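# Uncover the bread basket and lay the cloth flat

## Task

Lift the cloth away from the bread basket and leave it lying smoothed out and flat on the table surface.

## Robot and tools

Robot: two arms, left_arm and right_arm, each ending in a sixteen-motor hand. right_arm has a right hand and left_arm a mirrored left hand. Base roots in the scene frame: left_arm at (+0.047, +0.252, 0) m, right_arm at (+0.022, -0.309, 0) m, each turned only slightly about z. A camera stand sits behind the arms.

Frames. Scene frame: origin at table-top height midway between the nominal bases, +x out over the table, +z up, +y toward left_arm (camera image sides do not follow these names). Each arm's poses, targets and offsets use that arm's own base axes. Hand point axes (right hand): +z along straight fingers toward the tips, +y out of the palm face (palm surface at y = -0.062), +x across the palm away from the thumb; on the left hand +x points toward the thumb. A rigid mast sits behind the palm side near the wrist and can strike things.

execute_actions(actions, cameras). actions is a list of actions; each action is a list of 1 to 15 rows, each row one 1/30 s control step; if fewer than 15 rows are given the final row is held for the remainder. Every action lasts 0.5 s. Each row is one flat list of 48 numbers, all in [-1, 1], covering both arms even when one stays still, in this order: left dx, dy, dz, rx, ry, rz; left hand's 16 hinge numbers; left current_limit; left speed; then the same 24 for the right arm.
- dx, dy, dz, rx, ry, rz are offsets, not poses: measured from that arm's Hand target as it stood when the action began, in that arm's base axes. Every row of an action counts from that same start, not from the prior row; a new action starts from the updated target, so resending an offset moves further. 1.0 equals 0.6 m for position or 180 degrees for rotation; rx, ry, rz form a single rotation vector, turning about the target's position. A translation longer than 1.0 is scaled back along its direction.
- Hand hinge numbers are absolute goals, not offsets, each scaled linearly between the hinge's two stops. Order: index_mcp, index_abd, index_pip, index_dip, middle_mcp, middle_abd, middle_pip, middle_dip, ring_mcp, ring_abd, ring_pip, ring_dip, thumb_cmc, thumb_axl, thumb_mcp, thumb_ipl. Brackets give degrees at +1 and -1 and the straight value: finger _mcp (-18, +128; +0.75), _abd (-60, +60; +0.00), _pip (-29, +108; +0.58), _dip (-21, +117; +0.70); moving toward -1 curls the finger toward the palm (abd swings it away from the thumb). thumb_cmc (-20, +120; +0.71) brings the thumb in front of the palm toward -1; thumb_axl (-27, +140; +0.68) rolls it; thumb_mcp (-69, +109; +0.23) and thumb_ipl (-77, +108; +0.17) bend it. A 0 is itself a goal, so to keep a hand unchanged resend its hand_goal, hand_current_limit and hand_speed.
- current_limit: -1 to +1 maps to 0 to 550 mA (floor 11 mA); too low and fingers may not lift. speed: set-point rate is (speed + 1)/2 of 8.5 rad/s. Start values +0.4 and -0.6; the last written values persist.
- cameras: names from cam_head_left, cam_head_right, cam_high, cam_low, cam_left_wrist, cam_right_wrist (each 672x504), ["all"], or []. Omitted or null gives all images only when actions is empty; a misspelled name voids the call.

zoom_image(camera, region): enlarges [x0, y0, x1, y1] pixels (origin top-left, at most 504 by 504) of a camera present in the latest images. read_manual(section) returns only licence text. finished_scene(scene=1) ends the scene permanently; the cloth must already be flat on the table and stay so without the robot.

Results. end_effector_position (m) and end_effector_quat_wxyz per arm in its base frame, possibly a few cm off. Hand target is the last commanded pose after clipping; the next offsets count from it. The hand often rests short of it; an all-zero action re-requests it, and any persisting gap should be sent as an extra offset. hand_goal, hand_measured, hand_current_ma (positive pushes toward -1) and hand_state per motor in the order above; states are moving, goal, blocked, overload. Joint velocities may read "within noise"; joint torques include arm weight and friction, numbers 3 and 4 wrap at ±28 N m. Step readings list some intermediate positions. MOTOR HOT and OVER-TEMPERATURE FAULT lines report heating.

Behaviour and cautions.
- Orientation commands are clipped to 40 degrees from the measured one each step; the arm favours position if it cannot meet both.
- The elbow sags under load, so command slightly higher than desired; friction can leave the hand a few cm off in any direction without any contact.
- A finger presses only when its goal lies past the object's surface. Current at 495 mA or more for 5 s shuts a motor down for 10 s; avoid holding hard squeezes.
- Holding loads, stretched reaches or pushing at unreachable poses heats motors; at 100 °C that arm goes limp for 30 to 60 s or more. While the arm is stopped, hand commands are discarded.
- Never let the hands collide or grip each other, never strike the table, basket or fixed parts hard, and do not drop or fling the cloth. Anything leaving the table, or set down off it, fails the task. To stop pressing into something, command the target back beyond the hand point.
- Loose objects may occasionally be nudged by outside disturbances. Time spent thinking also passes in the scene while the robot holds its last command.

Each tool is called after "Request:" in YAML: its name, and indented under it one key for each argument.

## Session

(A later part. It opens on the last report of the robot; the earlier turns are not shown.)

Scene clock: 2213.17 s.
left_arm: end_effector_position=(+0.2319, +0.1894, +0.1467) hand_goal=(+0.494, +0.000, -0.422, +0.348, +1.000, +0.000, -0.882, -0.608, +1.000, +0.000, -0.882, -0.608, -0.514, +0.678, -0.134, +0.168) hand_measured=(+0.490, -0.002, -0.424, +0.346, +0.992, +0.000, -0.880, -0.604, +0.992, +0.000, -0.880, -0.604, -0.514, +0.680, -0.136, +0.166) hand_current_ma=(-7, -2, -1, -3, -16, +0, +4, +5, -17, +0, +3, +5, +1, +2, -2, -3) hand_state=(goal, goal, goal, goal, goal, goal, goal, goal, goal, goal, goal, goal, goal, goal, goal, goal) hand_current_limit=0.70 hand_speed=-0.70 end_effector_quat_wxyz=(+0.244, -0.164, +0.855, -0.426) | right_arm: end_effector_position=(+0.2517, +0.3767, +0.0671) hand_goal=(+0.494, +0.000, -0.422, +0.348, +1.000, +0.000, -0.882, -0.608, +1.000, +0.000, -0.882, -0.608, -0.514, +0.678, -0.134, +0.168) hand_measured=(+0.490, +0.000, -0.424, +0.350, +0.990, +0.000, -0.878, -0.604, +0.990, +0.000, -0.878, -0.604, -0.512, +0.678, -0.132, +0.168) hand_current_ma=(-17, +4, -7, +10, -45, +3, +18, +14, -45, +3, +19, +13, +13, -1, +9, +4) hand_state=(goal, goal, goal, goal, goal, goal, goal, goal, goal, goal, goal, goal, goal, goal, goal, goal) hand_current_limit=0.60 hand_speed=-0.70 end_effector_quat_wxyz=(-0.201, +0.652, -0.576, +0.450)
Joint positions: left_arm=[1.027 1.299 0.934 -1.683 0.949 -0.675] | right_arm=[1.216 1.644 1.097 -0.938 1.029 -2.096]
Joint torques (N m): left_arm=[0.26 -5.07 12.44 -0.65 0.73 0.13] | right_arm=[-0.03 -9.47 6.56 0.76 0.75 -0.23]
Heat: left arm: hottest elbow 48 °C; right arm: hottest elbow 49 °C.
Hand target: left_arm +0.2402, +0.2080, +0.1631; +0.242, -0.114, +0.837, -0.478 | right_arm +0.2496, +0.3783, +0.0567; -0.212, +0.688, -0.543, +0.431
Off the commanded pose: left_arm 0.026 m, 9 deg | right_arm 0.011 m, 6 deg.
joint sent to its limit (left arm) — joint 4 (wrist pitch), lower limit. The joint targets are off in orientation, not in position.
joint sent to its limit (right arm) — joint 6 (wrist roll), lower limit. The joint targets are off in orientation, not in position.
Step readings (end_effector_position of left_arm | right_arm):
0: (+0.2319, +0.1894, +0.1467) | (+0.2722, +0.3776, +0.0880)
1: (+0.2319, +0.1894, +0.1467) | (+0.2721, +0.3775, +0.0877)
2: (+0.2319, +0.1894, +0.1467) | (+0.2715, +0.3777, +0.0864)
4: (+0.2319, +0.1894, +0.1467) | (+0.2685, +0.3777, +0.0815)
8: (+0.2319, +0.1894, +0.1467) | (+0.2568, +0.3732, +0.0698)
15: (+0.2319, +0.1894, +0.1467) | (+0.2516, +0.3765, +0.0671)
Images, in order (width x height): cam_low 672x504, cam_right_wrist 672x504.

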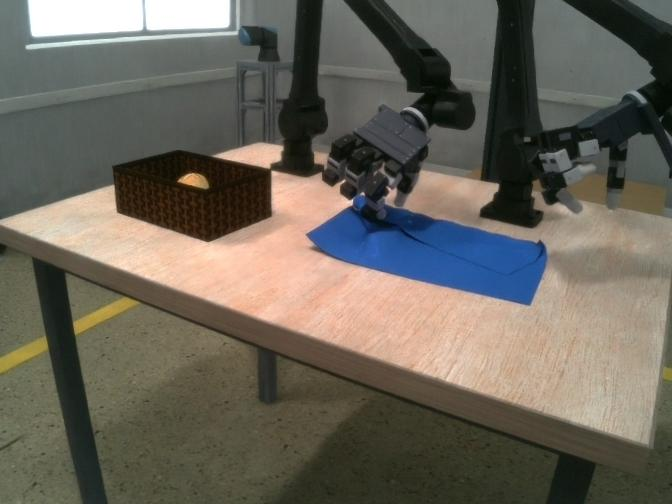

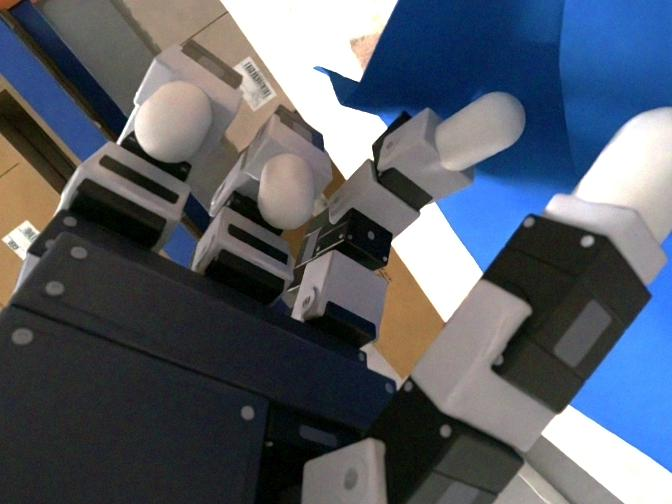

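Request:
execute_actions:
  actions:
    - [[0,0,0.0,0,0,0,0.493,0,-0.423,0.348,1,0,-0.883,-0.609,1,0,-0.883,-0.609,-0.514,0.678,-0.135,0.168,0.7,-0.7,0.012,0,-0.03,0,0,0,0.493,0,-0.423,0.348,1,0,-0.883,-0.609,1,0,-0.883,-0.609,-0.514,0.678,-0.135,0.168,0.6,-0.7]]
    - [[0,0,0.0,0,0,0,0.493,0,-0.423,0.348,1,0,-0.883,-0.609,1,0,-0.883,-0.609,-0.514,0.678,-0.135,0.168,0.7,-0.7,0,0,0,0,0,0,0.33,0,-0.34,0.348,1,0,-0.883,-0.609,1,0,-0.883,-0.609,-0.514,0.678,-0.135,0.168,0.6,-0.8]]
  cameras: ["cam_low","cam_right_wrist"]

Request:
zoom_image:
  camera: "cam_right_wrist"
  region: [412, 0, 672, 260]

Scene clock: 2220.93 s.
left_arm: end_effector_position=(+0.2319, +0.1894, +0.1467) hand_goal=(+0.494, +0.000, -0.422, +0.348, +1.000, +0.000, -0.882, -0.608, +1.000, +0.000, -0.882, -0.608, -0.514, +0.678, -0.134, +0.168) hand_measured=(+0.490, -0.002, -0.424, +0.346, +0.992, +0.000, -0.880, -0.604, +0.992, +0.000, -0.880, -0.604, -0.514, +0.680, -0.136, +0.166) hand_current_ma=(-7, -2, -1, -3, -16, +0, +4, +5, -17, +0, +3, +5, +1, +2, -2, -3) hand_state=(goal, goal, goal, goal, goal, goal, goal, goal, goal, goal, goal, goal, goal, goal, goal, goal) hand_current_limit=0.70 hand_speed=-0.70 end_effector_quat_wxyz=(+0.244, -0.164, +0.855, -0.426) | right_arm: end_effector_position=(+0.2535, +0.3811, +0.0500) hand_goal=(+0.330, +0.000, -0.340, +0.348, +1.000, +0.000, -0.882, -0.608, +1.000, +0.000, -0.882, -0.608, -0.514, +0.678, -0.134, +0.168) hand_measured=(+0.330, +0.000, -0.342, +0.350, +0.990, +0.000, -0.878, -0.604, +0.990, +0.000, -0.878, -0.604, -0.512, +0.678, -0.132, +0.168) hand_current_ma=(+1, +4, -5, +10, -45, +3, +18, +14, -45, +3, +19, +13, +13, -1, +9, +4) hand_state=(goal, goal, goal, goal, goal, goal, goal, goal, goal, goal, goal, goal, goal, goal, goal, goal) hand_current_limit=0.60 hand_speed=-0.80 end_effector_quat_wxyz=(-0.203, +0.651, -0.577, +0.450)
Joint positions: left_arm=[1.027 1.299 0.934 -1.683 0.949 -0.675] | right_arm=[1.216 1.678 1.089 -0.893 1.03 -2.096]
Joint torques (N m): left_arm=[0.32 -5.07 12.44 -0.65 0.73 0.14] | right_arm=[-0.97 -9.52 6.46 0.72 0.82 -0.24]
Heat: left arm: hottest elbow 48 °C; right arm: hottest elbow 49 °C.
Hand target: left_arm +0.2402, +0.2080, +0.1631; +0.242, -0.114, +0.837, -0.478 | right_arm +0.2568, +0.3782, +0.0387; -0.212, +0.688, -0.543, +0.431
Off the commanded pose: left_arm 0.026 m, 9 deg | right_arm 0.012 m, 6 deg.
joint sent to its limit (left arm) — joint 4 (wrist pitch), lower limit. The joint targets are off in orientation, not in position.
joint sent to its limit (right arm) — joint 6 (wrist roll), lower limit. The joint targets are off in orientation, not in position.
Step readings (end_effector_position of left_arm | right_arm):
0: (+0.2319, +0.1894, +0.1467) | (+0.2517, +0.3767, +0.0671)
1: (+0.2319, +0.1894, +0.1467) | (+0.2518, +0.3769, +0.0671)
2: (+0.2319, +0.1894, +0.1467) | (+0.2520, +0.3775, +0.0666)
4: (+0.2319, +0.1894, +0.1467) | (+0.2530, +0.3801, +0.0648)
8: (+0.2319, +0.1894, +0.1467) | (+0.2538, +0.3823, +0.0574)
15: (+0.2319, +0.1894, +0.1467) | (+0.2532, +0.3807, +0.0499)
16: (+0.2319, +0.1894, +0.1467) | (+0.2533, +0.3808, +0.0500)
17: (+0.2319, +0.1894, +0.1467) | (+0.2534, +0.3810, +0.0500)
19: (+0.2319, +0.1894, +0.1467) | (+0.2535, +0.3811, +0.0500)
23: (+0.2319, +0.1894, +0.1467) | (+0.2535, +0.3811, +0.0500)
30: (+0.2319, +0.1894, +0.1467) | (+0.2535, +0.3811, +0.0500)
Images, in order (width x height): cam_low 672x504, cam_right_wrist 672x504.

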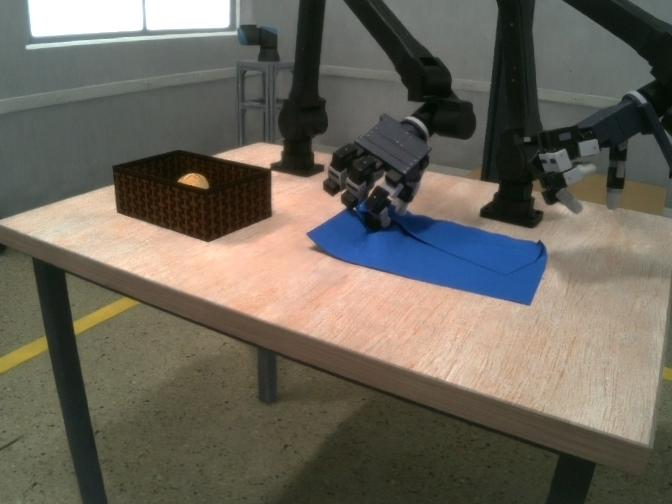

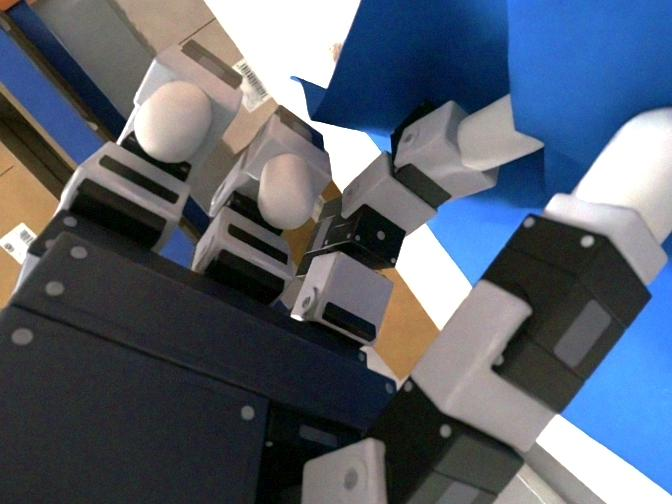

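Scaled by 1.938 from the camera's 672x504 image, which has a finer 960x720 frame.

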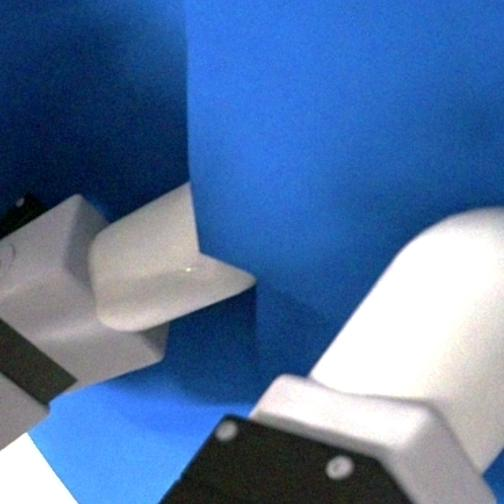

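Request:
execute_actions:
  actions:
    - [[0,0,0.0,0,0,0,0.493,0,-0.423,0.348,1,0,-0.883,-0.609,1,0,-0.883,-0.609,-0.514,0.678,-0.135,0.168,0.7,-0.7,0,0,0,0,0,0,0.2,0,-0.27,0.348,1,0,-0.883,-0.609,1,0,-0.883,-0.609,-0.514,0.678,-0.135,0.168,0.6,-0.8]]
    - [[0,0,0.0,0,0,0,0.493,0,-0.423,0.348,1,0,-0.883,-0.609,1,0,-0.883,-0.609,-0.514,0.678,-0.135,0.168,0.7,-0.7,0,0,0,0,0,0,0.05,0,-0.19,0.348,1,0,-0.883,-0.609,1,0,-0.883,-0.609,-0.514,0.678,-0.135,0.168,0.6,-0.8]]
    - [[0,0,0.0,0,0,0,0.493,0,-0.423,0.348,1,0,-0.883,-0.609,1,0,-0.883,-0.609,-0.514,0.678,-0.135,0.168,0.7,-0.7,0,0,0.0,0,0,0,-0.1,0,-0.168,0.348,1,0,-0.883,-0.609,1,0,-0.883,-0.609,-0.514,0.678,-0.25,0.168,0.6,-0.8]]
    - [[0,0,0.0,0,0,0,0.493,0,-0.423,0.348,1,0,-0.883,-0.609,1,0,-0.883,-0.609,-0.514,0.678,-0.135,0.168,0.7,-0.7,0,0,0.03,0,0,0,-0.25,0,-0.168,0.348,1,0,-0.883,-0.609,1,0,-0.883,-0.609,-0.514,0.678,-0.35,0.168,0.6,-0.8]]
  cameras: ["cam_low","cam_right_wrist"]

Request:
zoom_image:
  camera: "cam_right_wrist"
  region: [412, 0, 672, 260]

Request:
zoom_image:
  camera: "cam_low"
  region: [300, 150, 560, 320]

Scene clock: 2230.73 s.
left_arm: end_effector_position=(+0.2319, +0.1894, +0.1467) hand_goal=(+0.494, +0.000, -0.422, +0.348, +1.000, +0.000, -0.882, -0.608, +1.000, +0.000, -0.882, -0.608, -0.514, +0.678, -0.134, +0.168) hand_measured=(+0.490, -0.002, -0.424, +0.346, +0.992, +0.000, -0.880, -0.604, +0.992, +0.000, -0.880, -0.604, -0.514, +0.680, -0.136, +0.166) hand_current_ma=(-7, -2, -1, -3, -16, +0, +4, +5, -17, +0, +3, +5, +1, +2, -2, -3) hand_state=(goal, goal, goal, goal, goal, goal, goal, goal, goal, goal, goal, goal, goal, goal, goal, goal) hand_current_limit=0.70 hand_speed=-0.70 end_effector_quat_wxyz=(+0.244, -0.164, +0.855, -0.426) | right_arm: end_effector_position=(+0.2522, +0.3771, +0.0502) hand_goal=(-0.250, +0.000, -0.168, +0.348, +1.000, +0.000, -0.882, -0.608, +1.000, +0.000, -0.882, -0.608, -0.514, +0.678, -0.350, +0.168) hand_measured=(+0.022, +0.000, -0.154, +0.350, +0.990, +0.000, -0.878, -0.604, +0.990, +0.000, -0.878, -0.604, -0.512, +0.678, -0.160, +0.186) hand_current_ma=(+440, +4, +66, +10, -45, +3, +18, +14, -45, +3, +19, +13, +13, -1, +440, +118) hand_state=(blocked, goal, goal, goal, goal, goal, goal, goal, goal, goal, goal, goal, goal, goal, blocked, goal) hand_current_limit=0.60 hand_speed=-0.80 end_effector_quat_wxyz=(-0.196, +0.654, -0.573, +0.453)
Joint positions: left_arm=[1.027 1.299 0.934 -1.683 0.949 -0.675] | right_arm=[1.216 1.678 1.089 -0.911 1.031 -2.096]
Joint torques (N m): left_arm=[0.26 -5.07 12.44 -0.66 0.73 0.14] | right_arm=[-1.03 -11.52 7.77 -0.38 0.84 -0.24]
Heat: left arm: hottest elbow 49 °C; right arm: hottest elbow 48 °C.
Hand target: left_arm +0.2402, +0.2080, +0.1631; +0.242, -0.114, +0.837, -0.478 | right_arm +0.2568, +0.3782, +0.0566; -0.212, +0.688, -0.543, +0.431
Off the commanded pose: left_arm 0.026 m, 9 deg | right_arm 0.008 m, 6 deg.
joint sent to its limit (left arm) — joint 4 (wrist pitch), lower limit. The joint targets are off in orientation, not in position.
joint sent to its limit (right arm) — joint 6 (wrist roll), lower limit. The joint targets are off in orientation, not in position.
Step readings (end_effector_position of left_arm | right_arm):
0: (+0.2319, +0.1894, +0.1467) | (+0.2535, +0.3811, +0.0500)
1: (+0.2319, +0.1894, +0.1467) | (+0.2535, +0.3811, +0.0500)
2: (+0.2319, +0.1894, +0.1467) | (+0.2535, +0.3811, +0.0500)
4: (+0.2319, +0.1894, +0.1467) | (+0.2535, +0.3811, +0.0500)
8: (+0.2319, +0.1894, +0.1467) | (+0.2535, +0.3811, +0.0500)
15: (+0.2319, +0.1894, +0.1467) | (+0.2535, +0.3811, +0.0500)
16: (+0.2319, +0.1894, +0.1467) | (+0.2535, +0.3811, +0.0500)
17: (+0.2319, +0.1894, +0.1467) | (+0.2535, +0.3811, +0.0500)
19: (+0.2319, +0.1894, +0.1467) | (+0.2535, +0.3811, +0.0500)
23: (+0.2319, +0.1894, +0.1467) | (+0.2535, +0.3811, +0.0500)
30: (+0.2319, +0.1894, +0.1467) | (+0.2535, +0.3811, +0.0500)
31: (+0.2319, +0.1894, +0.1467) | (+0.2535, +0.3811, +0.0500)
32: (+0.2319, +0.1894, +0.1467) | (+0.2535, +0.3811, +0.0500)
34: (+0.2319, +0.1894, +0.1467) | (+0.2535, +0.3811, +0.0500)
38: (+0.2319, +0.1894, +0.1467) | (+0.2535, +0.3811, +0.0500)
45: (+0.2319, +0.1894, +0.1467) | (+0.2535, +0.3811, +0.0500)
46: (+0.2319, +0.1894, +0.1467) | (+0.2535, +0.3811, +0.0500)
47: (+0.2319, +0.1894, +0.1467) | (+0.2535, +0.3811, +0.0500)
49: (+0.2319, +0.1894, +0.1467) | (+0.2534, +0.3808, +0.0500)
53: (+0.2319, +0.1894, +0.1467) | (+0.2526, +0.3786, +0.0501)
60: (+0.2319, +0.1894, +0.1467) | (+0.2523, +0.3773, +0.0502)
Images, in order (width x height): cam_low 672x504, cam_right_wrist 672x504.

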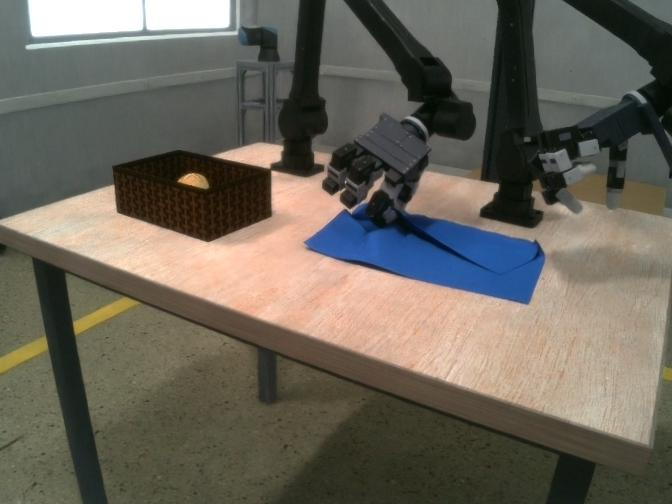

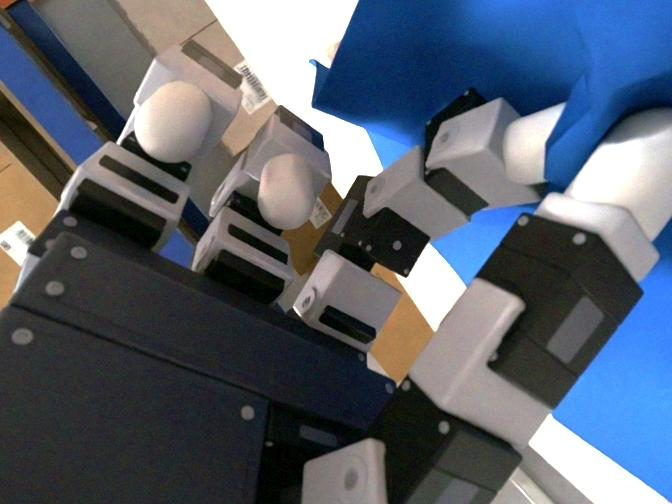

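Scaled by 1.938 from the camera's 672x504 image, which has a finer 960x720 frame.

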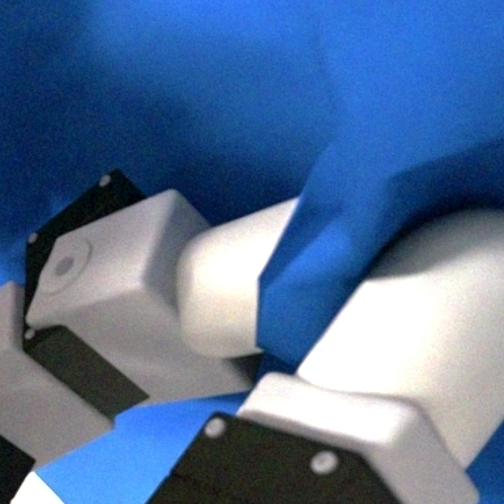

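Scaled by 1.938 from the camera's 672x504 image, which has a finer 960x720 frame.

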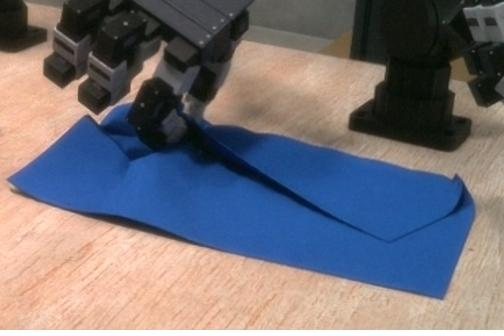

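Request:
execute_actions:
  actions:
    - [[0,0,0.0,0,0,0,0.493,0,-0.423,0.348,1,0,-0.883,-0.609,1,0,-0.883,-0.609,-0.514,0.678,-0.135,0.168,0.7,-0.7,-0.02,0,0.07,0,0,0,-0.25,0,-0.168,0.348,1,0,-0.883,-0.609,1,0,-0.883,-0.609,-0.514,0.678,-0.35,0.168,0.6,-0.8]]
    - [[0,0,0.0,0,0,0,0.493,0,-0.423,0.348,1,0,-0.883,-0.609,1,0,-0.883,-0.609,-0.514,0.678,-0.135,0.168,0.7,-0.7,-0.07,0,0.02,0,0,0,-0.25,0,-0.168,0.348,1,0,-0.883,-0.609,1,0,-0.883,-0.609,-0.514,0.678,-0.35,0.168,0.6,-0.8]]
    - [[0,0,0.0,0,0,0,0.493,0,-0.423,0.348,1,0,-0.883,-0.609,1,0,-0.883,-0.609,-0.514,0.678,-0.135,0.168,0.7,-0.7,-0.07,0,-0.01,0,0,0,-0.25,0,-0.168,0.348,1,0,-0.883,-0.609,1,0,-0.883,-0.609,-0.514,0.678,-0.35,0.168,0.6,-0.8]]
  cameras: ["cam_low","cam_high"]

Request:
zoom_image:
  camera: "cam_high"
  region: [300, 170, 500, 350]

Request:
zoom_image:
  camera: "cam_low"
  region: [300, 150, 560, 320]

Scene clock: 2240.13 s.
left_arm: end_effector_position=(+0.2319, +0.1894, +0.1467) hand_goal=(+0.494, +0.000, -0.422, +0.348, +1.000, +0.000, -0.882, -0.608, +1.000, +0.000, -0.882, -0.608, -0.514, +0.678, -0.134, +0.168) hand_measured=(+0.490, -0.002, -0.424, +0.346, +0.992, +0.000, -0.880, -0.604, +0.992, +0.000, -0.880, -0.604, -0.514, +0.680, -0.136, +0.166) hand_current_ma=(-7, -2, -1, -3, -16, +0, +4, +5, -17, +0, +3, +5, +1, +2, -2, -3) hand_state=(goal, goal, goal, goal, goal, goal, goal, goal, goal, goal, goal, goal, goal, goal, goal, goal) hand_current_limit=0.70 hand_speed=-0.70 end_effector_quat_wxyz=(+0.244, -0.164, +0.855, -0.426) | right_arm: end_effector_position=(+0.1619, +0.3776, +0.1049) hand_goal=(-0.250, +0.000, -0.168, +0.348, +1.000, +0.000, -0.882, -0.608, +1.000, +0.000, -0.882, -0.608, -0.514, +0.678, -0.350, +0.168) hand_measured=(+0.022, +0.000, -0.152, +0.350, +0.990, +0.000, -0.878, -0.604, +0.990, +0.000, -0.878, -0.604, -0.510, +0.678, -0.160, +0.188) hand_current_ma=(+440, +4, +72, +11, -45, +3, +18, +14, -45, +3, +19, +13, +14, -1, +440, +121) hand_state=(blocked, goal, goal, goal, goal, goal, goal, goal, goal, goal, goal, goal, goal, goal, blocked, goal) hand_current_limit=0.60 hand_speed=-0.80 end_effector_quat_wxyz=(-0.214, +0.690, -0.541, +0.431)
Joint positions: left_arm=[1.027 1.299 0.934 -1.683 0.949 -0.675] | right_arm=[1.41 1.545 1.096 -1.189 1.001 -1.937]
Joint torques (N m): left_arm=[0.26 -5.07 12.44 -0.66 0.73 0.14] | right_arm=[-0.32 -9.58 7.32 -0.53 0.72 0.02]
Heat: left arm: hottest elbow 49 °C; right arm: hottest elbow 48 °C.
Hand target: left_arm +0.2402, +0.2080, +0.1631; +0.242, -0.114, +0.837, -0.478 | right_arm +0.1609, +0.3782, +0.1047; -0.212, +0.688, -0.543, +0.431
Off the commanded pose: left_arm 0.026 m, 9 deg | right_arm 0.001 m, 0 deg.
joint sent to its limit (left arm) — joint 4 (wrist pitch), lower limit. The joint targets are off in orientation, not in position.
Step readings (end_effector_position of left_arm | right_arm):
0: (+0.2319, +0.1894, +0.1467) | (+0.2522, +0.3771, +0.0502)
1: (+0.2319, +0.1894, +0.1467) | (+0.2521, +0.3767, +0.0502)
2: (+0.2319, +0.1894, +0.1467) | (+0.2514, +0.3749, +0.0506)
4: (+0.2319, +0.1894, +0.1467) | (+0.2490, +0.3685, +0.0541)
8: (+0.2319, +0.1894, +0.1467) | (+0.2456, +0.3615, +0.0670)
15: (+0.2319, +0.1894, +0.1467) | (+0.2446, +0.3631, +0.0822)
16: (+0.2319, +0.1894, +0.1467) | (+0.2441, +0.3634, +0.0823)
17: (+0.2319, +0.1894, +0.1467) | (+0.2421, +0.3640, +0.0825)
19: (+0.2319, +0.1894, +0.1467) | (+0.2341, +0.3662, +0.0841)
23: (+0.2319, +0.1894, +0.1467) | (+0.2147, +0.3760, +0.0950)
30: (+0.2319, +0.1894, +0.1467) | (+0.2042, +0.3796, +0.1060)
31: (+0.2319, +0.1894, +0.1467) | (+0.2041, +0.3790, +0.1060)
32: (+0.2319, +0.1894, +0.1467) | (+0.2025, +0.3779, +0.1060)
34: (+0.2319, +0.1894, +0.1467) | (+0.1960, +0.3751, +0.1060)
38: (+0.2319, +0.1894, +0.1467) | (+0.1747, +0.3764, +0.1052)
45: (+0.2319, +0.1894, +0.1467) | (+0.1621, +0.3775, +0.1050)
Images, in order (width x height): cam_high 672x504, cam_low 672x504.

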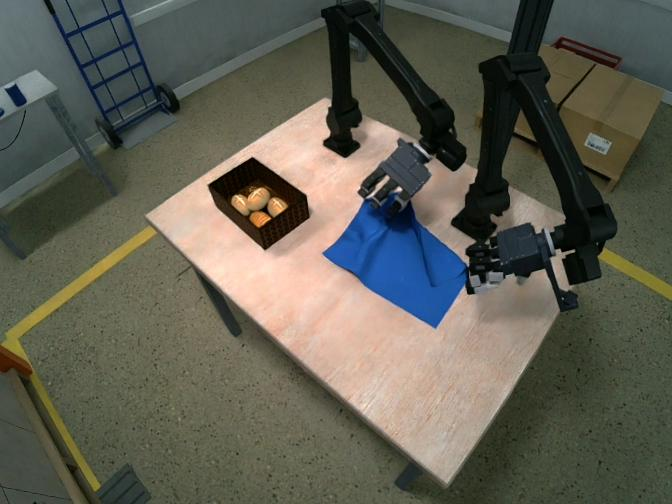

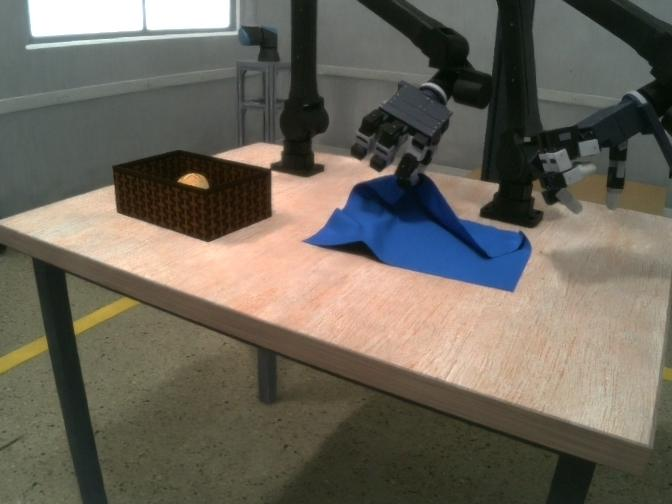

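Scaled by 2.520 from the camera's 672x504 image, which has a finer 960x720 frame.

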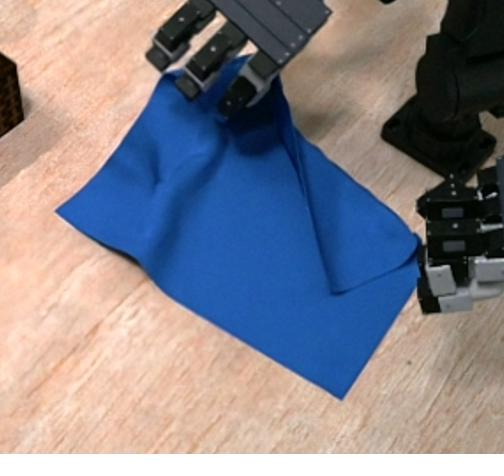

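Scaled by 1.938 from the camera's 672x504 image, which has a finer 960x720 frame.

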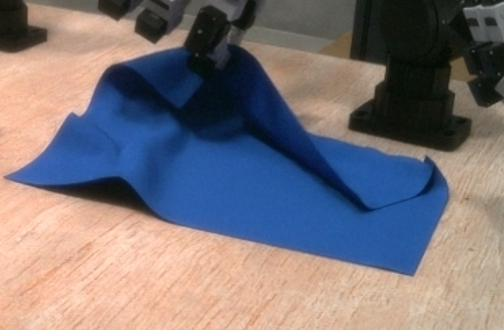

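Request:
execute_actions:
  actions:
    - [[0,0,0.0,0,0,0,0.493,0,-0.423,0.348,1,0,-0.883,-0.609,1,0,-0.883,-0.609,-0.514,0.678,-0.135,0.168,0.7,-0.7,-0.05,0,-0.03,0,0,0,-0.25,0,-0.168,0.348,1,0,-0.883,-0.609,1,0,-0.883,-0.609,-0.514,0.678,-0.35,0.168,0.6,-0.8]]
    - [[0,0,0.0,0,0,0,0.493,0,-0.423,0.348,1,0,-0.883,-0.609,1,0,-0.883,-0.609,-0.514,0.678,-0.135,0.168,0.7,-0.7,-0.03,0,-0.04,0,0,0,-0.25,0,-0.168,0.348,1,0,-0.883,-0.609,1,0,-0.883,-0.609,-0.514,0.678,-0.35,0.168,0.6,-0.8]]
  cameras: ["cam_low","cam_high"]

Request:
zoom_image:
  camera: "cam_high"
  region: [300, 170, 500, 350]

Request:
zoom_image:
  camera: "cam_low"
  region: [300, 150, 560, 320]

Scene clock: 2249.03 s.
left_arm: end_effector_position=(+0.2319, +0.1894, +0.1467) hand_goal=(+0.494, +0.000, -0.422, +0.348, +1.000, +0.000, -0.882, -0.608, +1.000, +0.000, -0.882, -0.608, -0.514, +0.678, -0.134, +0.168) hand_measured=(+0.490, -0.002, -0.424, +0.346, +0.992, +0.000, -0.880, -0.604, +0.992, +0.000, -0.880, -0.604, -0.514, +0.680, -0.136, +0.166) hand_current_ma=(-7, -2, -1, -3, -16, +0, +4, +5, -17, +0, +3, +5, +1, +2, -2, -3) hand_state=(goal, goal, goal, goal, goal, goal, goal, goal, goal, goal, goal, goal, goal, goal, goal, goal) hand_current_limit=0.70 hand_speed=-0.70 end_effector_quat_wxyz=(+0.244, -0.164, +0.855, -0.426) | right_arm: end_effector_position=(+0.1162, +0.3806, +0.0706) hand_goal=(-0.250, +0.000, -0.168, +0.348, +1.000, +0.000, -0.882, -0.608, +1.000, +0.000, -0.882, -0.608, -0.514, +0.678, -0.350, +0.168) hand_measured=(+0.022, +0.000, -0.152, +0.350, +0.990, +0.000, -0.878, -0.604, +0.990, +0.000, -0.878, -0.604, -0.510, +0.678, -0.160, +0.188) hand_current_ma=(+440, +4, +72, +11, -45, +3, +18, +14, -45, +3, +19, +13, +14, -1, +440, +123) hand_state=(blocked, goal, goal, goal, goal, goal, goal, goal, goal, goal, goal, goal, goal, goal, blocked, goal) hand_current_limit=0.60 hand_speed=-0.80 end_effector_quat_wxyz=(-0.221, +0.686, -0.547, +0.426)
Joint positions: left_arm=[1.027 1.299 0.934 -1.683 0.949 -0.675] | right_arm=[1.52 1.605 1.063 -1.247 0.984 -1.73]
Joint torques (N m): left_arm=[0.26 -5.07 12.45 -0.66 0.73 0.14] | right_arm=[-0.09 -8.59 6.42 -0.77 0.63 0.02]
Heat: left arm: hottest elbow 49 °C; right arm: hottest elbow 48 °C.
Hand target: left_arm +0.2402, +0.2080, +0.1631; +0.242, -0.114, +0.837, -0.478 | right_arm +0.1130, +0.3781, +0.0626; -0.212, +0.688, -0.543, +0.432
Off the commanded pose: left_arm 0.026 m, 9 deg | right_arm 0.009 m, 1 deg.
joint sent to its limit (left arm) — joint 4 (wrist pitch), lower limit. The joint targets are off in orientation, not in position.
Step readings (end_effector_position of left_arm | right_arm):
0: (+0.2319, +0.1894, +0.1467) | (+0.1619, +0.3776, +0.1049)
1: (+0.2319, +0.1894, +0.1467) | (+0.1619, +0.3777, +0.1049)
2: (+0.2319, +0.1894, +0.1467) | (+0.1605, +0.3778, +0.1049)
4: (+0.2319, +0.1894, +0.1467) | (+0.1568, +0.3774, +0.1044)
8: (+0.2319, +0.1894, +0.1467) | (+0.1416, +0.3781, +0.1012)
15: (+0.2319, +0.1894, +0.1467) | (+0.1334, +0.3800, +0.0973)
16: (+0.2319, +0.1894, +0.1467) | (+0.1334, +0.3799, +0.0969)
17: (+0.2319, +0.1894, +0.1467) | (+0.1327, +0.3802, +0.0957)
19: (+0.2319, +0.1894, +0.1467) | (+0.1307, +0.3803, +0.0923)
23: (+0.2319, +0.1894, +0.1467) | (+0.1212, +0.3788, +0.0795)
30: (+0.2319, +0.1894, +0.1467) | (+0.1161, +0.3798, +0.0707)
Images, in order (width x height): cam_high 672x504, cam_low 672x504.

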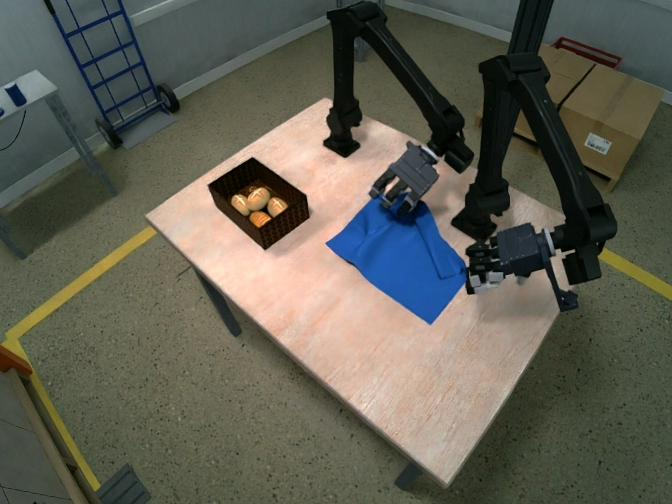

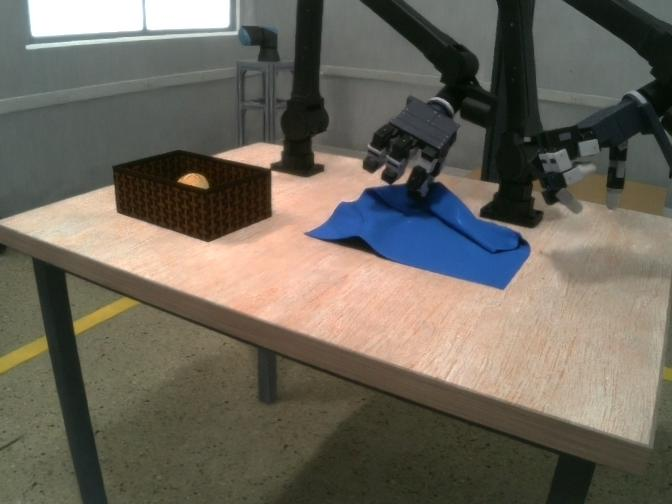

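Scaled by 2.520 from the camera's 672x504 image, which has a finer 960x720 frame.

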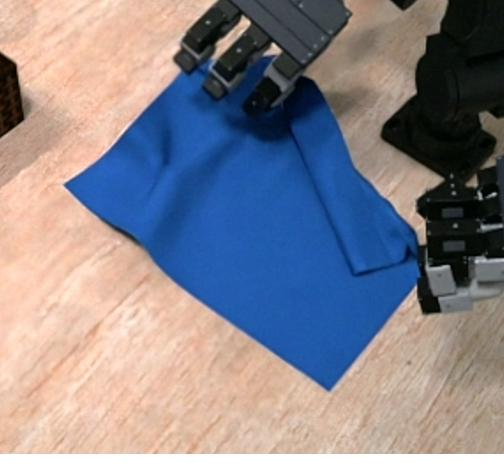

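Scaled by 1.938 from the camera's 672x504 image, which has a finer 960x720 frame.

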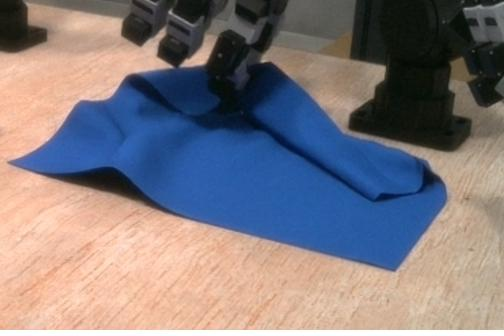

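Request:
execute_actions:
  actions:
    - [[0,0,0.0,0,0,0,0.493,0,-0.423,0.348,1,0,-0.883,-0.609,1,0,-0.883,-0.609,-0.514,0.678,-0.135,0.168,0.7,-0.7,-0.02,0,-0.035,0,0,0,-0.25,0,-0.168,0.348,1,0,-0.883,-0.609,1,0,-0.883,-0.609,-0.514,0.678,-0.35,0.168,0.6,-0.8]]
    - [[0,0,0.0,0,0,0,0.493,0,-0.423,0.348,1,0,-0.883,-0.609,1,0,-0.883,-0.609,-0.514,0.678,-0.135,0.168,0.7,-0.7,0.015,0,-0.01,0,0,0,-0.25,0,-0.168,0.348,1,0,-0.883,-0.609,1,0,-0.883,-0.609,-0.514,0.678,-0.35,0.168,0.6,-0.8]]
    - [[0,0,0.0,0,0,0,0.493,0,-0.423,0.348,1,0,-0.883,-0.609,1,0,-0.883,-0.609,-0.514,0.678,-0.135,0.168,0.7,-0.7,0,0,0,0,0,0,0.15,0,-0.2,0.348,1,0,-0.883,-0.609,1,0,-0.883,-0.609,-0.514,0.678,-0.15,0.168,0.6,-0.85]]
    - [[0,0,0.0,0,0,0,0.493,0,-0.423,0.348,1,0,-0.883,-0.609,1,0,-0.883,-0.609,-0.514,0.678,-0.135,0.168,0.7,-0.7,0,0,0.01,0,0,0,0.4,0,-0.4,0.348,1,0,-0.883,-0.609,1,0,-0.883,-0.609,-0.514,0.678,0.05,0.168,0.6,-0.75]]
    - [[0,0,0.0,0,0,0,0.493,0,-0.423,0.348,1,0,-0.883,-0.609,1,0,-0.883,-0.609,-0.514,0.678,-0.135,0.168,0.7,-0.7,0,0,0.06,0,0,0,0.55,0,-0.5,0.348,1,0,-0.883,-0.609,1,0,-0.883,-0.609,-0.514,0.678,0.1,0.168,0.6,-0.75]]
    - [[0,0,0.0,0,0,0,0.493,0,-0.423,0.348,1,0,-0.883,-0.609,1,0,-0.883,-0.609,-0.514,0.678,-0.135,0.168,0.7,-0.7,0.0,-0.12,0.08,0,0,0,0.55,0,-0.5,0.348,1,0,-0.883,-0.609,1,0,-0.883,-0.609,-0.514,0.678,0.1,0.168,0.6,-0.75]]
    - [[0,0,0.0,0,0,0,0.493,0,-0.423,0.348,1,0,-0.883,-0.609,1,0,-0.883,-0.609,-0.514,0.678,-0.135,0.168,0.7,-0.7,0.0,-0.18,0.02,0,0,0,0.55,0,-0.5,0.348,1,0,-0.883,-0.609,1,0,-0.883,-0.609,-0.514,0.678,0.1,0.168,0.6,-0.75]]
  cameras: ["cam_low","cam_high","cam_head_left"]

Request:
zoom_image:
  camera: "cam_high"
  region: [300, 170, 500, 350]

Request:
zoom_image:
  camera: "cam_low"
  region: [300, 150, 560, 320]

Request:
zoom_image:
  camera: "cam_head_left"
  region: [180, 300, 400, 480]

Scene clock: 2269.53 s.
left_arm: end_effector_position=(+0.2319, +0.1894, +0.1467) hand_goal=(+0.494, +0.000, -0.422, +0.348, +1.000, +0.000, -0.882, -0.608, +1.000, +0.000, -0.882, -0.608, -0.514, +0.678, -0.134, +0.168) hand_measured=(+0.490, -0.002, -0.424, +0.346, +0.992, +0.000, -0.880, -0.604, +0.992, +0.000, -0.880, -0.604, -0.514, +0.680, -0.136, +0.166) hand_current_ma=(-7, -2, -1, -3, -16, +0, +4, +5, -17, +0, +3, +5, +1, +2, -2, -3) hand_state=(goal, goal, goal, goal, goal, goal, goal, goal, goal, goal, goal, goal, goal, goal, goal, goal) hand_current_limit=0.70 hand_speed=-0.70 end_effector_quat_wxyz=(+0.244, -0.164, +0.855, -0.426) | right_arm: end_effector_position=(+0.1088, +0.2030, +0.1351) hand_goal=(+0.550, +0.000, -0.500, +0.348, +1.000, +0.000, -0.882, -0.608, +1.000, +0.000, -0.882, -0.608, -0.514, +0.678, +0.100, +0.168) hand_measured=(+0.542, +0.000, -0.496, +0.348, +0.990, +0.000, -0.878, -0.604, +0.990, +0.000, -0.878, -0.606, -0.510, +0.678, +0.096, +0.170) hand_current_ma=(-41, +4, +20, -2, -45, +3, +18, +14, -45, +3, +19, +13, +14, -1, -24, +11) hand_state=(goal, goal, goal, goal, goal, goal, goal, goal, goal, goal, goal, goal, goal, goal, goal, goal) hand_current_limit=0.60 hand_speed=-0.75 end_effector_quat_wxyz=(-0.219, +0.686, -0.546, +0.428)
Joint positions: left_arm=[1.027 1.299 0.934 -1.683 0.949 -0.675] | right_arm=[1.515 1.044 0.729 -1.476 0.988 -1.733]
Joint torques (N m): left_arm=[0.26 -5.07 12.44 -0.66 0.73 0.14] | right_arm=[-0.97 -3.02 7.35 -0.76 0.68 -0.32]
Heat: left arm: hottest elbow 49 °C; right arm: hottest elbow 48 °C.
Hand target: left_arm +0.2402, +0.2080, +0.1631; +0.242, -0.114, +0.837, -0.478 | right_arm +0.1099, +0.1982, +0.1376; -0.212, +0.688, -0.543, +0.431
Off the commanded pose: left_arm 0.026 m, 9 deg | right_arm 0.006 m, 1 deg.
joint sent to its limit (left arm) — joint 4 (wrist pitch), lower limit. The joint targets are off in orientation, not in position.
Step readings (end_effector_position of left_arm | right_arm):
0: (+0.2319, +0.1894, +0.1467) | (+0.1162, +0.3806, +0.0706)
1: (+0.2319, +0.1894, +0.1467) | (+0.1161, +0.3806, +0.0705)
2: (+0.2319, +0.1894, +0.1467) | (+0.1155, +0.3809, +0.0701)
4: (+0.2319, +0.1894, +0.1467) | (+0.1140, +0.3811, +0.0681)
8: (+0.2319, +0.1894, +0.1467) | (+0.1079, +0.3790, +0.0588)
15: (+0.2319, +0.1894, +0.1467) | (+0.1047, +0.3787, +0.0521)
16: (+0.2319, +0.1894, +0.1467) | (+0.1047, +0.3788, +0.0521)
17: (+0.2319, +0.1894, +0.1467) | (+0.1047, +0.3790, +0.0521)
19: (+0.2319, +0.1894, +0.1467) | (+0.1047, +0.3805, +0.0512)
23: (+0.2319, +0.1894, +0.1467) | (+0.1048, +0.3820, +0.0491)
30: (+0.2319, +0.1894, +0.1467) | (+0.1051, +0.3832, +0.0488)
31: (+0.2319, +0.1894, +0.1467) | (+0.1051, +0.3832, +0.0488)
32: (+0.2319, +0.1894, +0.1467) | (+0.1051, +0.3833, +0.0488)
34: (+0.2319, +0.1894, +0.1467) | (+0.1052, +0.3834, +0.0487)
38: (+0.2319, +0.1894, +0.1467) | (+0.1054, +0.3834, +0.0487)
45: (+0.2319, +0.1894, +0.1467) | (+0.1054, +0.3833, +0.0486)
46: (+0.2319, +0.1894, +0.1467) | (+0.1054, +0.3832, +0.0486)
47: (+0.2319, +0.1894, +0.1467) | (+0.1053, +0.3832, +0.0486)
49: (+0.2319, +0.1894, +0.1467) | (+0.1053, +0.3832, +0.0486)
53: (+0.2319, +0.1894, +0.1467) | (+0.1053, +0.3832, +0.0486)
60: (+0.2319, +0.1894, +0.1467) | (+0.1053, +0.3832, +0.0486)
61: (+0.2319, +0.1894, +0.1467) | (+0.1053, +0.3832, +0.0486)
62: (+0.2319, +0.1894, +0.1467) | (+0.1053, +0.3819, +0.0489)
64: (+0.2319, +0.1894, +0.1467) | (+0.1052, +0.3767, +0.0501)
68: (+0.2319, +0.1894, +0.1467) | (+0.1052, +0.3678, +0.0542)
75: (+0.2319, +0.1894, +0.1467) | (+0.1052, +0.3650, +0.0600)
76: (+0.2319, +0.1894, +0.1467) | (+0.1052, +0.3647, +0.0606)
77: (+0.2319, +0.1894, +0.1467) | (+0.1055, +0.3631, +0.0628)
79: (+0.2319, +0.1894, +0.1467) | (+0.1057, +0.3531, +0.0701)
83: (+0.2319, +0.1894, +0.1467) | (+0.1065, +0.3238, +0.1007)
90: (+0.2319, +0.1894, +0.1467) | (+0.1080, +0.3138, +0.1276)
91: (+0.2319, +0.1894, +0.1467) | (+0.1079, +0.3123, +0.1267)
92: (+0.2319, +0.1894, +0.1467) | (+0.1083, +0.3067, +0.1245)
94: (+0.2319, +0.1894, +0.1467) | (+0.1082, +0.2838, +0.1188)
98: (+0.2319, +0.1894, +0.1467) | (+0.1083, +0.2226, +0.1158)
105: (+0.2319, +0.1894, +0.1467) | (+0.1090, +0.2054, +0.1344)
Images, in order (width x height): cam_head_left 672x504, cam_high 672x504, cam_low 672x504.

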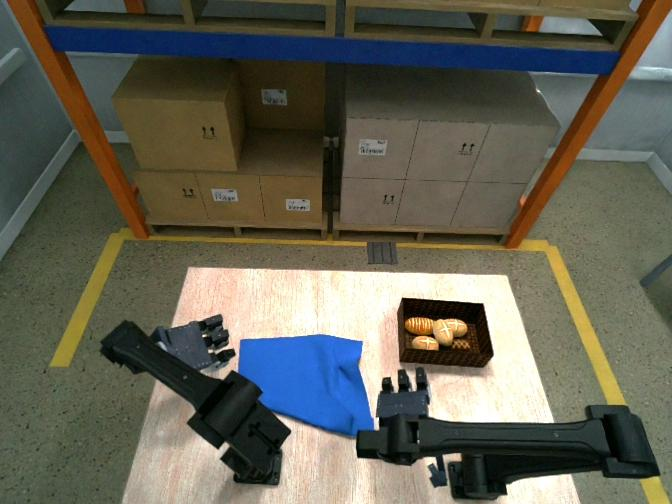

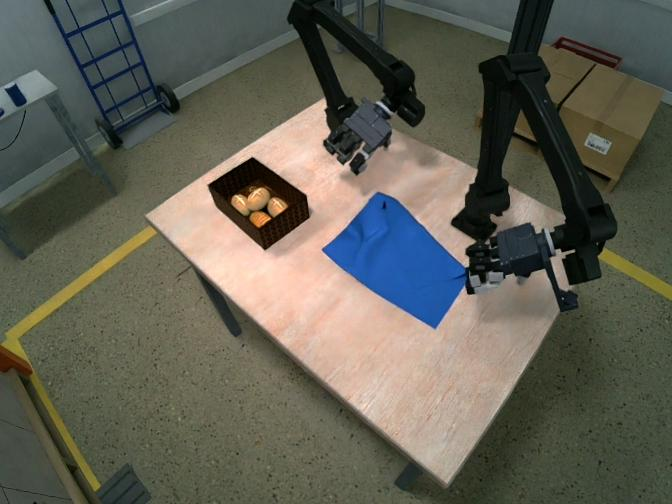

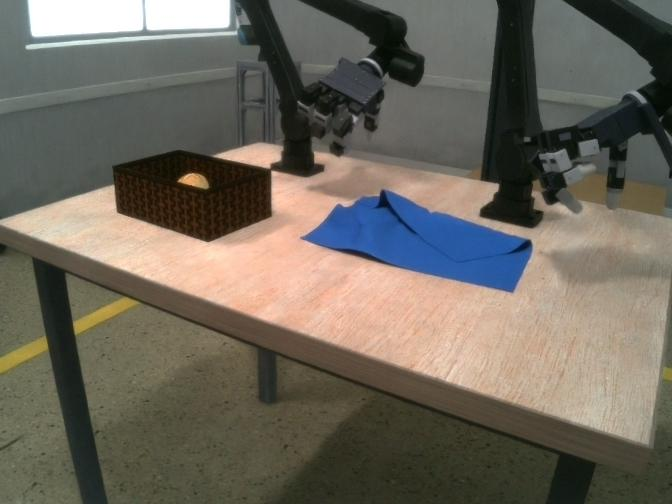

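Scaled by 2.520 from the camera's 672x504 image, which has a finer 960x720 frame.

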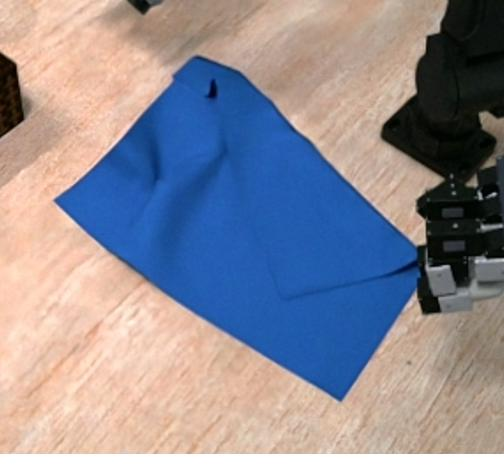

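Scaled by 1.938 from the camera's 672x504 image, which has a finer 960x720 frame.

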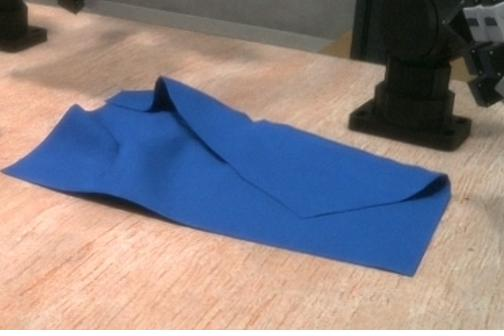

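Scaled by 2.291 from the camera's 672x504 image, which has a finer 960x720 frame.

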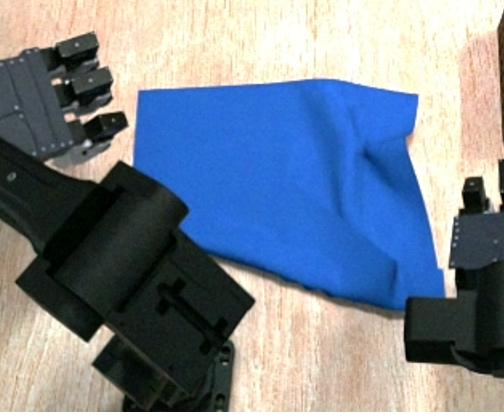

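Request:
execute_actions:
  actions:
    - [[0.071,-0.0886,-0.0,0,0,0,0.493,0,-0.423,0.348,1,0,-0.883,-0.609,1,0,-0.883,-0.609,-0.514,0.678,-0.135,0.168,0.7,-0.7,0,-0.05,0.0,0,0,0,0.55,0,-0.5,0.348,1,0,-0.883,-0.609,1,0,-0.883,-0.609,-0.514,0.678,0.1,0.168,0.6,-0.75]]
    - [[0.071,-0.0886,-0.05,0,0,0,0.493,0,-0.423,0.348,1,0,-0.883,-0.609,1,0,-0.883,-0.609,-0.514,0.678,-0.135,0.168,0.7,-0.7,0,0,0.0,0,0,0,0.55,0,-0.5,0.348,1,0,-0.883,-0.609,1,0,-0.883,-0.609,-0.514,0.678,0.1,0.168,0.6,-0.75]]
    - [[0.071,-0.0886,-0.07,0,0,0,0.493,0,-0.423,0.348,1,0,-0.883,-0.609,1,0,-0.883,-0.609,-0.514,0.678,-0.135,0.168,0.7,-0.7,0,0,0.0,0,0,0,0.55,0,-0.5,0.348,1,0,-0.883,-0.609,1,0,-0.883,-0.609,-0.514,0.678,0.1,0.168,0.6,-0.75]]
    - [[0,0,-0.05,0,0,0,0.493,0,-0.423,0.348,1,0,-0.883,-0.609,1,0,-0.883,-0.609,-0.514,0.678,-0.135,0.168,0.7,-0.7,0,0,0.0,0,0,0,0.55,0,-0.5,0.348,1,0,-0.883,-0.609,1,0,-0.883,-0.609,-0.514,0.678,0.1,0.168,0.6,-0.75]]
  cameras: ["cam_low","cam_left_wrist"]

Request:
zoom_image:
  camera: "cam_low"
  region: [300, 150, 560, 320]

Scene clock: 2296.20 s.
left_arm: end_effector_position=(+0.3684, +0.0529, +0.0630) hand_goal=(+0.494, +0.000, -0.422, +0.348, +1.000, +0.000, -0.882, -0.608, +1.000, +0.000, -0.882, -0.608, -0.514, +0.678, -0.134, +0.168) hand_measured=(+0.490, -0.002, -0.424, +0.346, +0.992, +0.000, -0.880, -0.604, +0.992, +0.000, -0.880, -0.604, -0.512, +0.680, -0.134, +0.166) hand_current_ma=(-9, -1, -1, -3, -16, +0, +4, +5, -17, +0, +3, +5, +2, +2, -1, -3) hand_state=(goal, goal, goal, goal, goal, goal, goal, goal, goal, goal, goal, goal, goal, goal, goal, goal) hand_current_limit=0.70 hand_speed=-0.70 end_effector_quat_wxyz=(+0.244, -0.115, +0.837, -0.477) | right_arm: end_effector_position=(+0.1084, +0.1751, +0.1367) hand_goal=(+0.550, +0.000, -0.500, +0.348, +1.000, +0.000, -0.882, -0.608, +1.000, +0.000, -0.882, -0.608, -0.514, +0.678, +0.100, +0.168) hand_measured=(+0.542, +0.000, -0.496, +0.348, +0.990, +0.000, -0.878, -0.604, +0.990, +0.000, -0.878, -0.606, -0.510, +0.678, +0.096, +0.170) hand_current_ma=(-41, +4, +20, -2, -45, +3, +18, +14, -45, +3, +19, +13, +14, -1, -24, +11) hand_state=(goal, goal, goal, goal, goal, goal, goal, goal, goal, goal, goal, goal, goal, goal, goal, goal) hand_current_limit=0.60 hand_speed=-0.75 end_effector_quat_wxyz=(-0.220, +0.687, -0.546, +0.427)
Joint positions: left_arm=[0.465 1.339 0.701 -0.637 1.109 -1.563] | right_arm=[1.508 0.948 0.677 -1.506 0.988 -1.75]
Joint torques (N m): left_arm=[-1.14 -6.07 7.04 1.43 0.87 -0.01] | right_arm=[-1.38 -2.26 7.04 -0.76 0.75 -0.27]
Heat: left arm: hottest elbow 50 °C; right arm: hottest elbow 47 °C.
Hand target: left_arm +0.3681, +0.0485, +0.0611; +0.242, -0.114, +0.837, -0.478 | right_arm +0.1100, +0.1682, +0.1377; -0.212, +0.688, -0.543, +0.432
Off the commanded pose: left_arm 0.005 m, 0 deg | right_arm 0.007 m, 1 deg.
Step readings (end_effector_position of left_arm | right_arm):
0: (+0.2319, +0.1894, +0.1467) | (+0.1088, +0.2030, +0.1351)
1: (+0.2323, +0.1892, +0.1469) | (+0.1088, +0.2029, +0.1351)
2: (+0.2353, +0.1877, +0.1482) | (+0.1087, +0.2018, +0.1348)
4: (+0.2464, +0.1789, +0.1515) | (+0.1086, +0.1959, +0.1338)
8: (+0.2666, +0.1539, +0.1540) | (+0.1083, +0.1799, +0.1336)
15: (+0.2733, +0.1440, +0.1503) | (+0.1085, +0.1753, +0.1367)
16: (+0.2739, +0.1437, +0.1503) | (+0.1085, +0.1753, +0.1367)
17: (+0.2786, +0.1421, +0.1511) | (+0.1084, +0.1752, +0.1367)
19: (+0.2947, +0.1382, +0.1513) | (+0.1084, +0.1752, +0.1367)
23: (+0.3188, +0.1148, +0.1437) | (+0.1084, +0.1751, +0.1367)
30: (+0.3277, +0.1047, +0.1310) | (+0.1084, +0.1751, +0.1367)
31: (+0.3285, +0.1050, +0.1301) | (+0.1084, +0.1751, +0.1367)
32: (+0.3320, +0.1025, +0.1287) | (+0.1084, +0.1751, +0.1367)
34: (+0.3427, +0.0940, +0.1230) | (+0.1084, +0.1751, +0.1367)
38: (+0.3580, +0.0624, +0.1064) | (+0.1084, +0.1751, +0.1367)
45: (+0.3704, +0.0526, +0.0906) | (+0.1084, +0.1751, +0.1367)
46: (+0.3710, +0.0537, +0.0891) | (+0.1084, +0.1751, +0.1367)
47: (+0.3717, +0.0542, +0.0868) | (+0.1084, +0.1751, +0.1367)
49: (+0.3724, +0.0549, +0.0806) | (+0.1084, +0.1751, +0.1367)
53: (+0.3680, +0.0534, +0.0681) | (+0.1084, +0.1751, +0.1367)
60: (+0.3691, +0.0535, +0.0639) | (+0.1084, +0.1751, +0.1367)
Images, in order (width x height): cam_low 672x504, cam_left_wrist 672x504.

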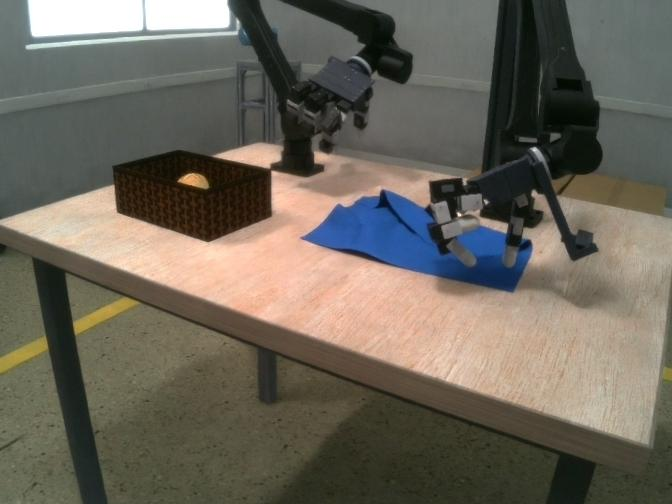

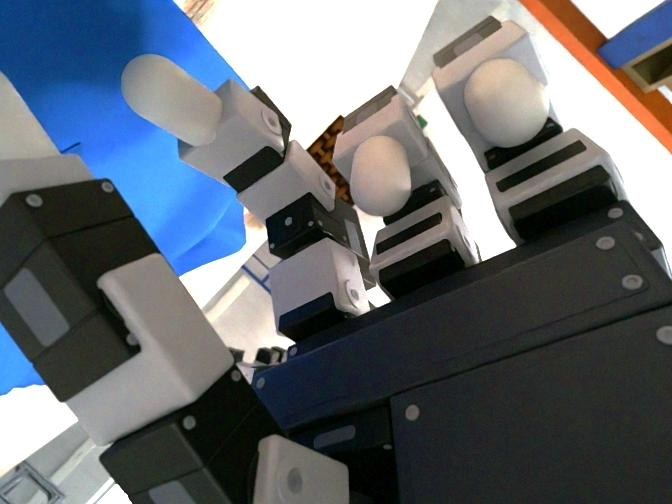

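Scaled by 1.938 from the camera's 672x504 image, which has a finer 960x720 frame.

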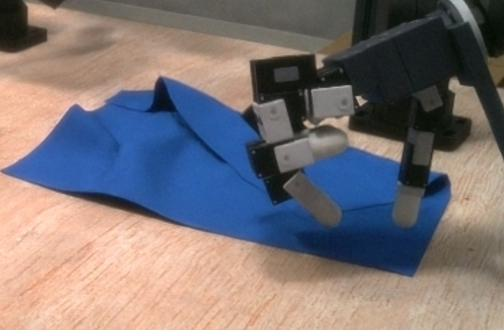

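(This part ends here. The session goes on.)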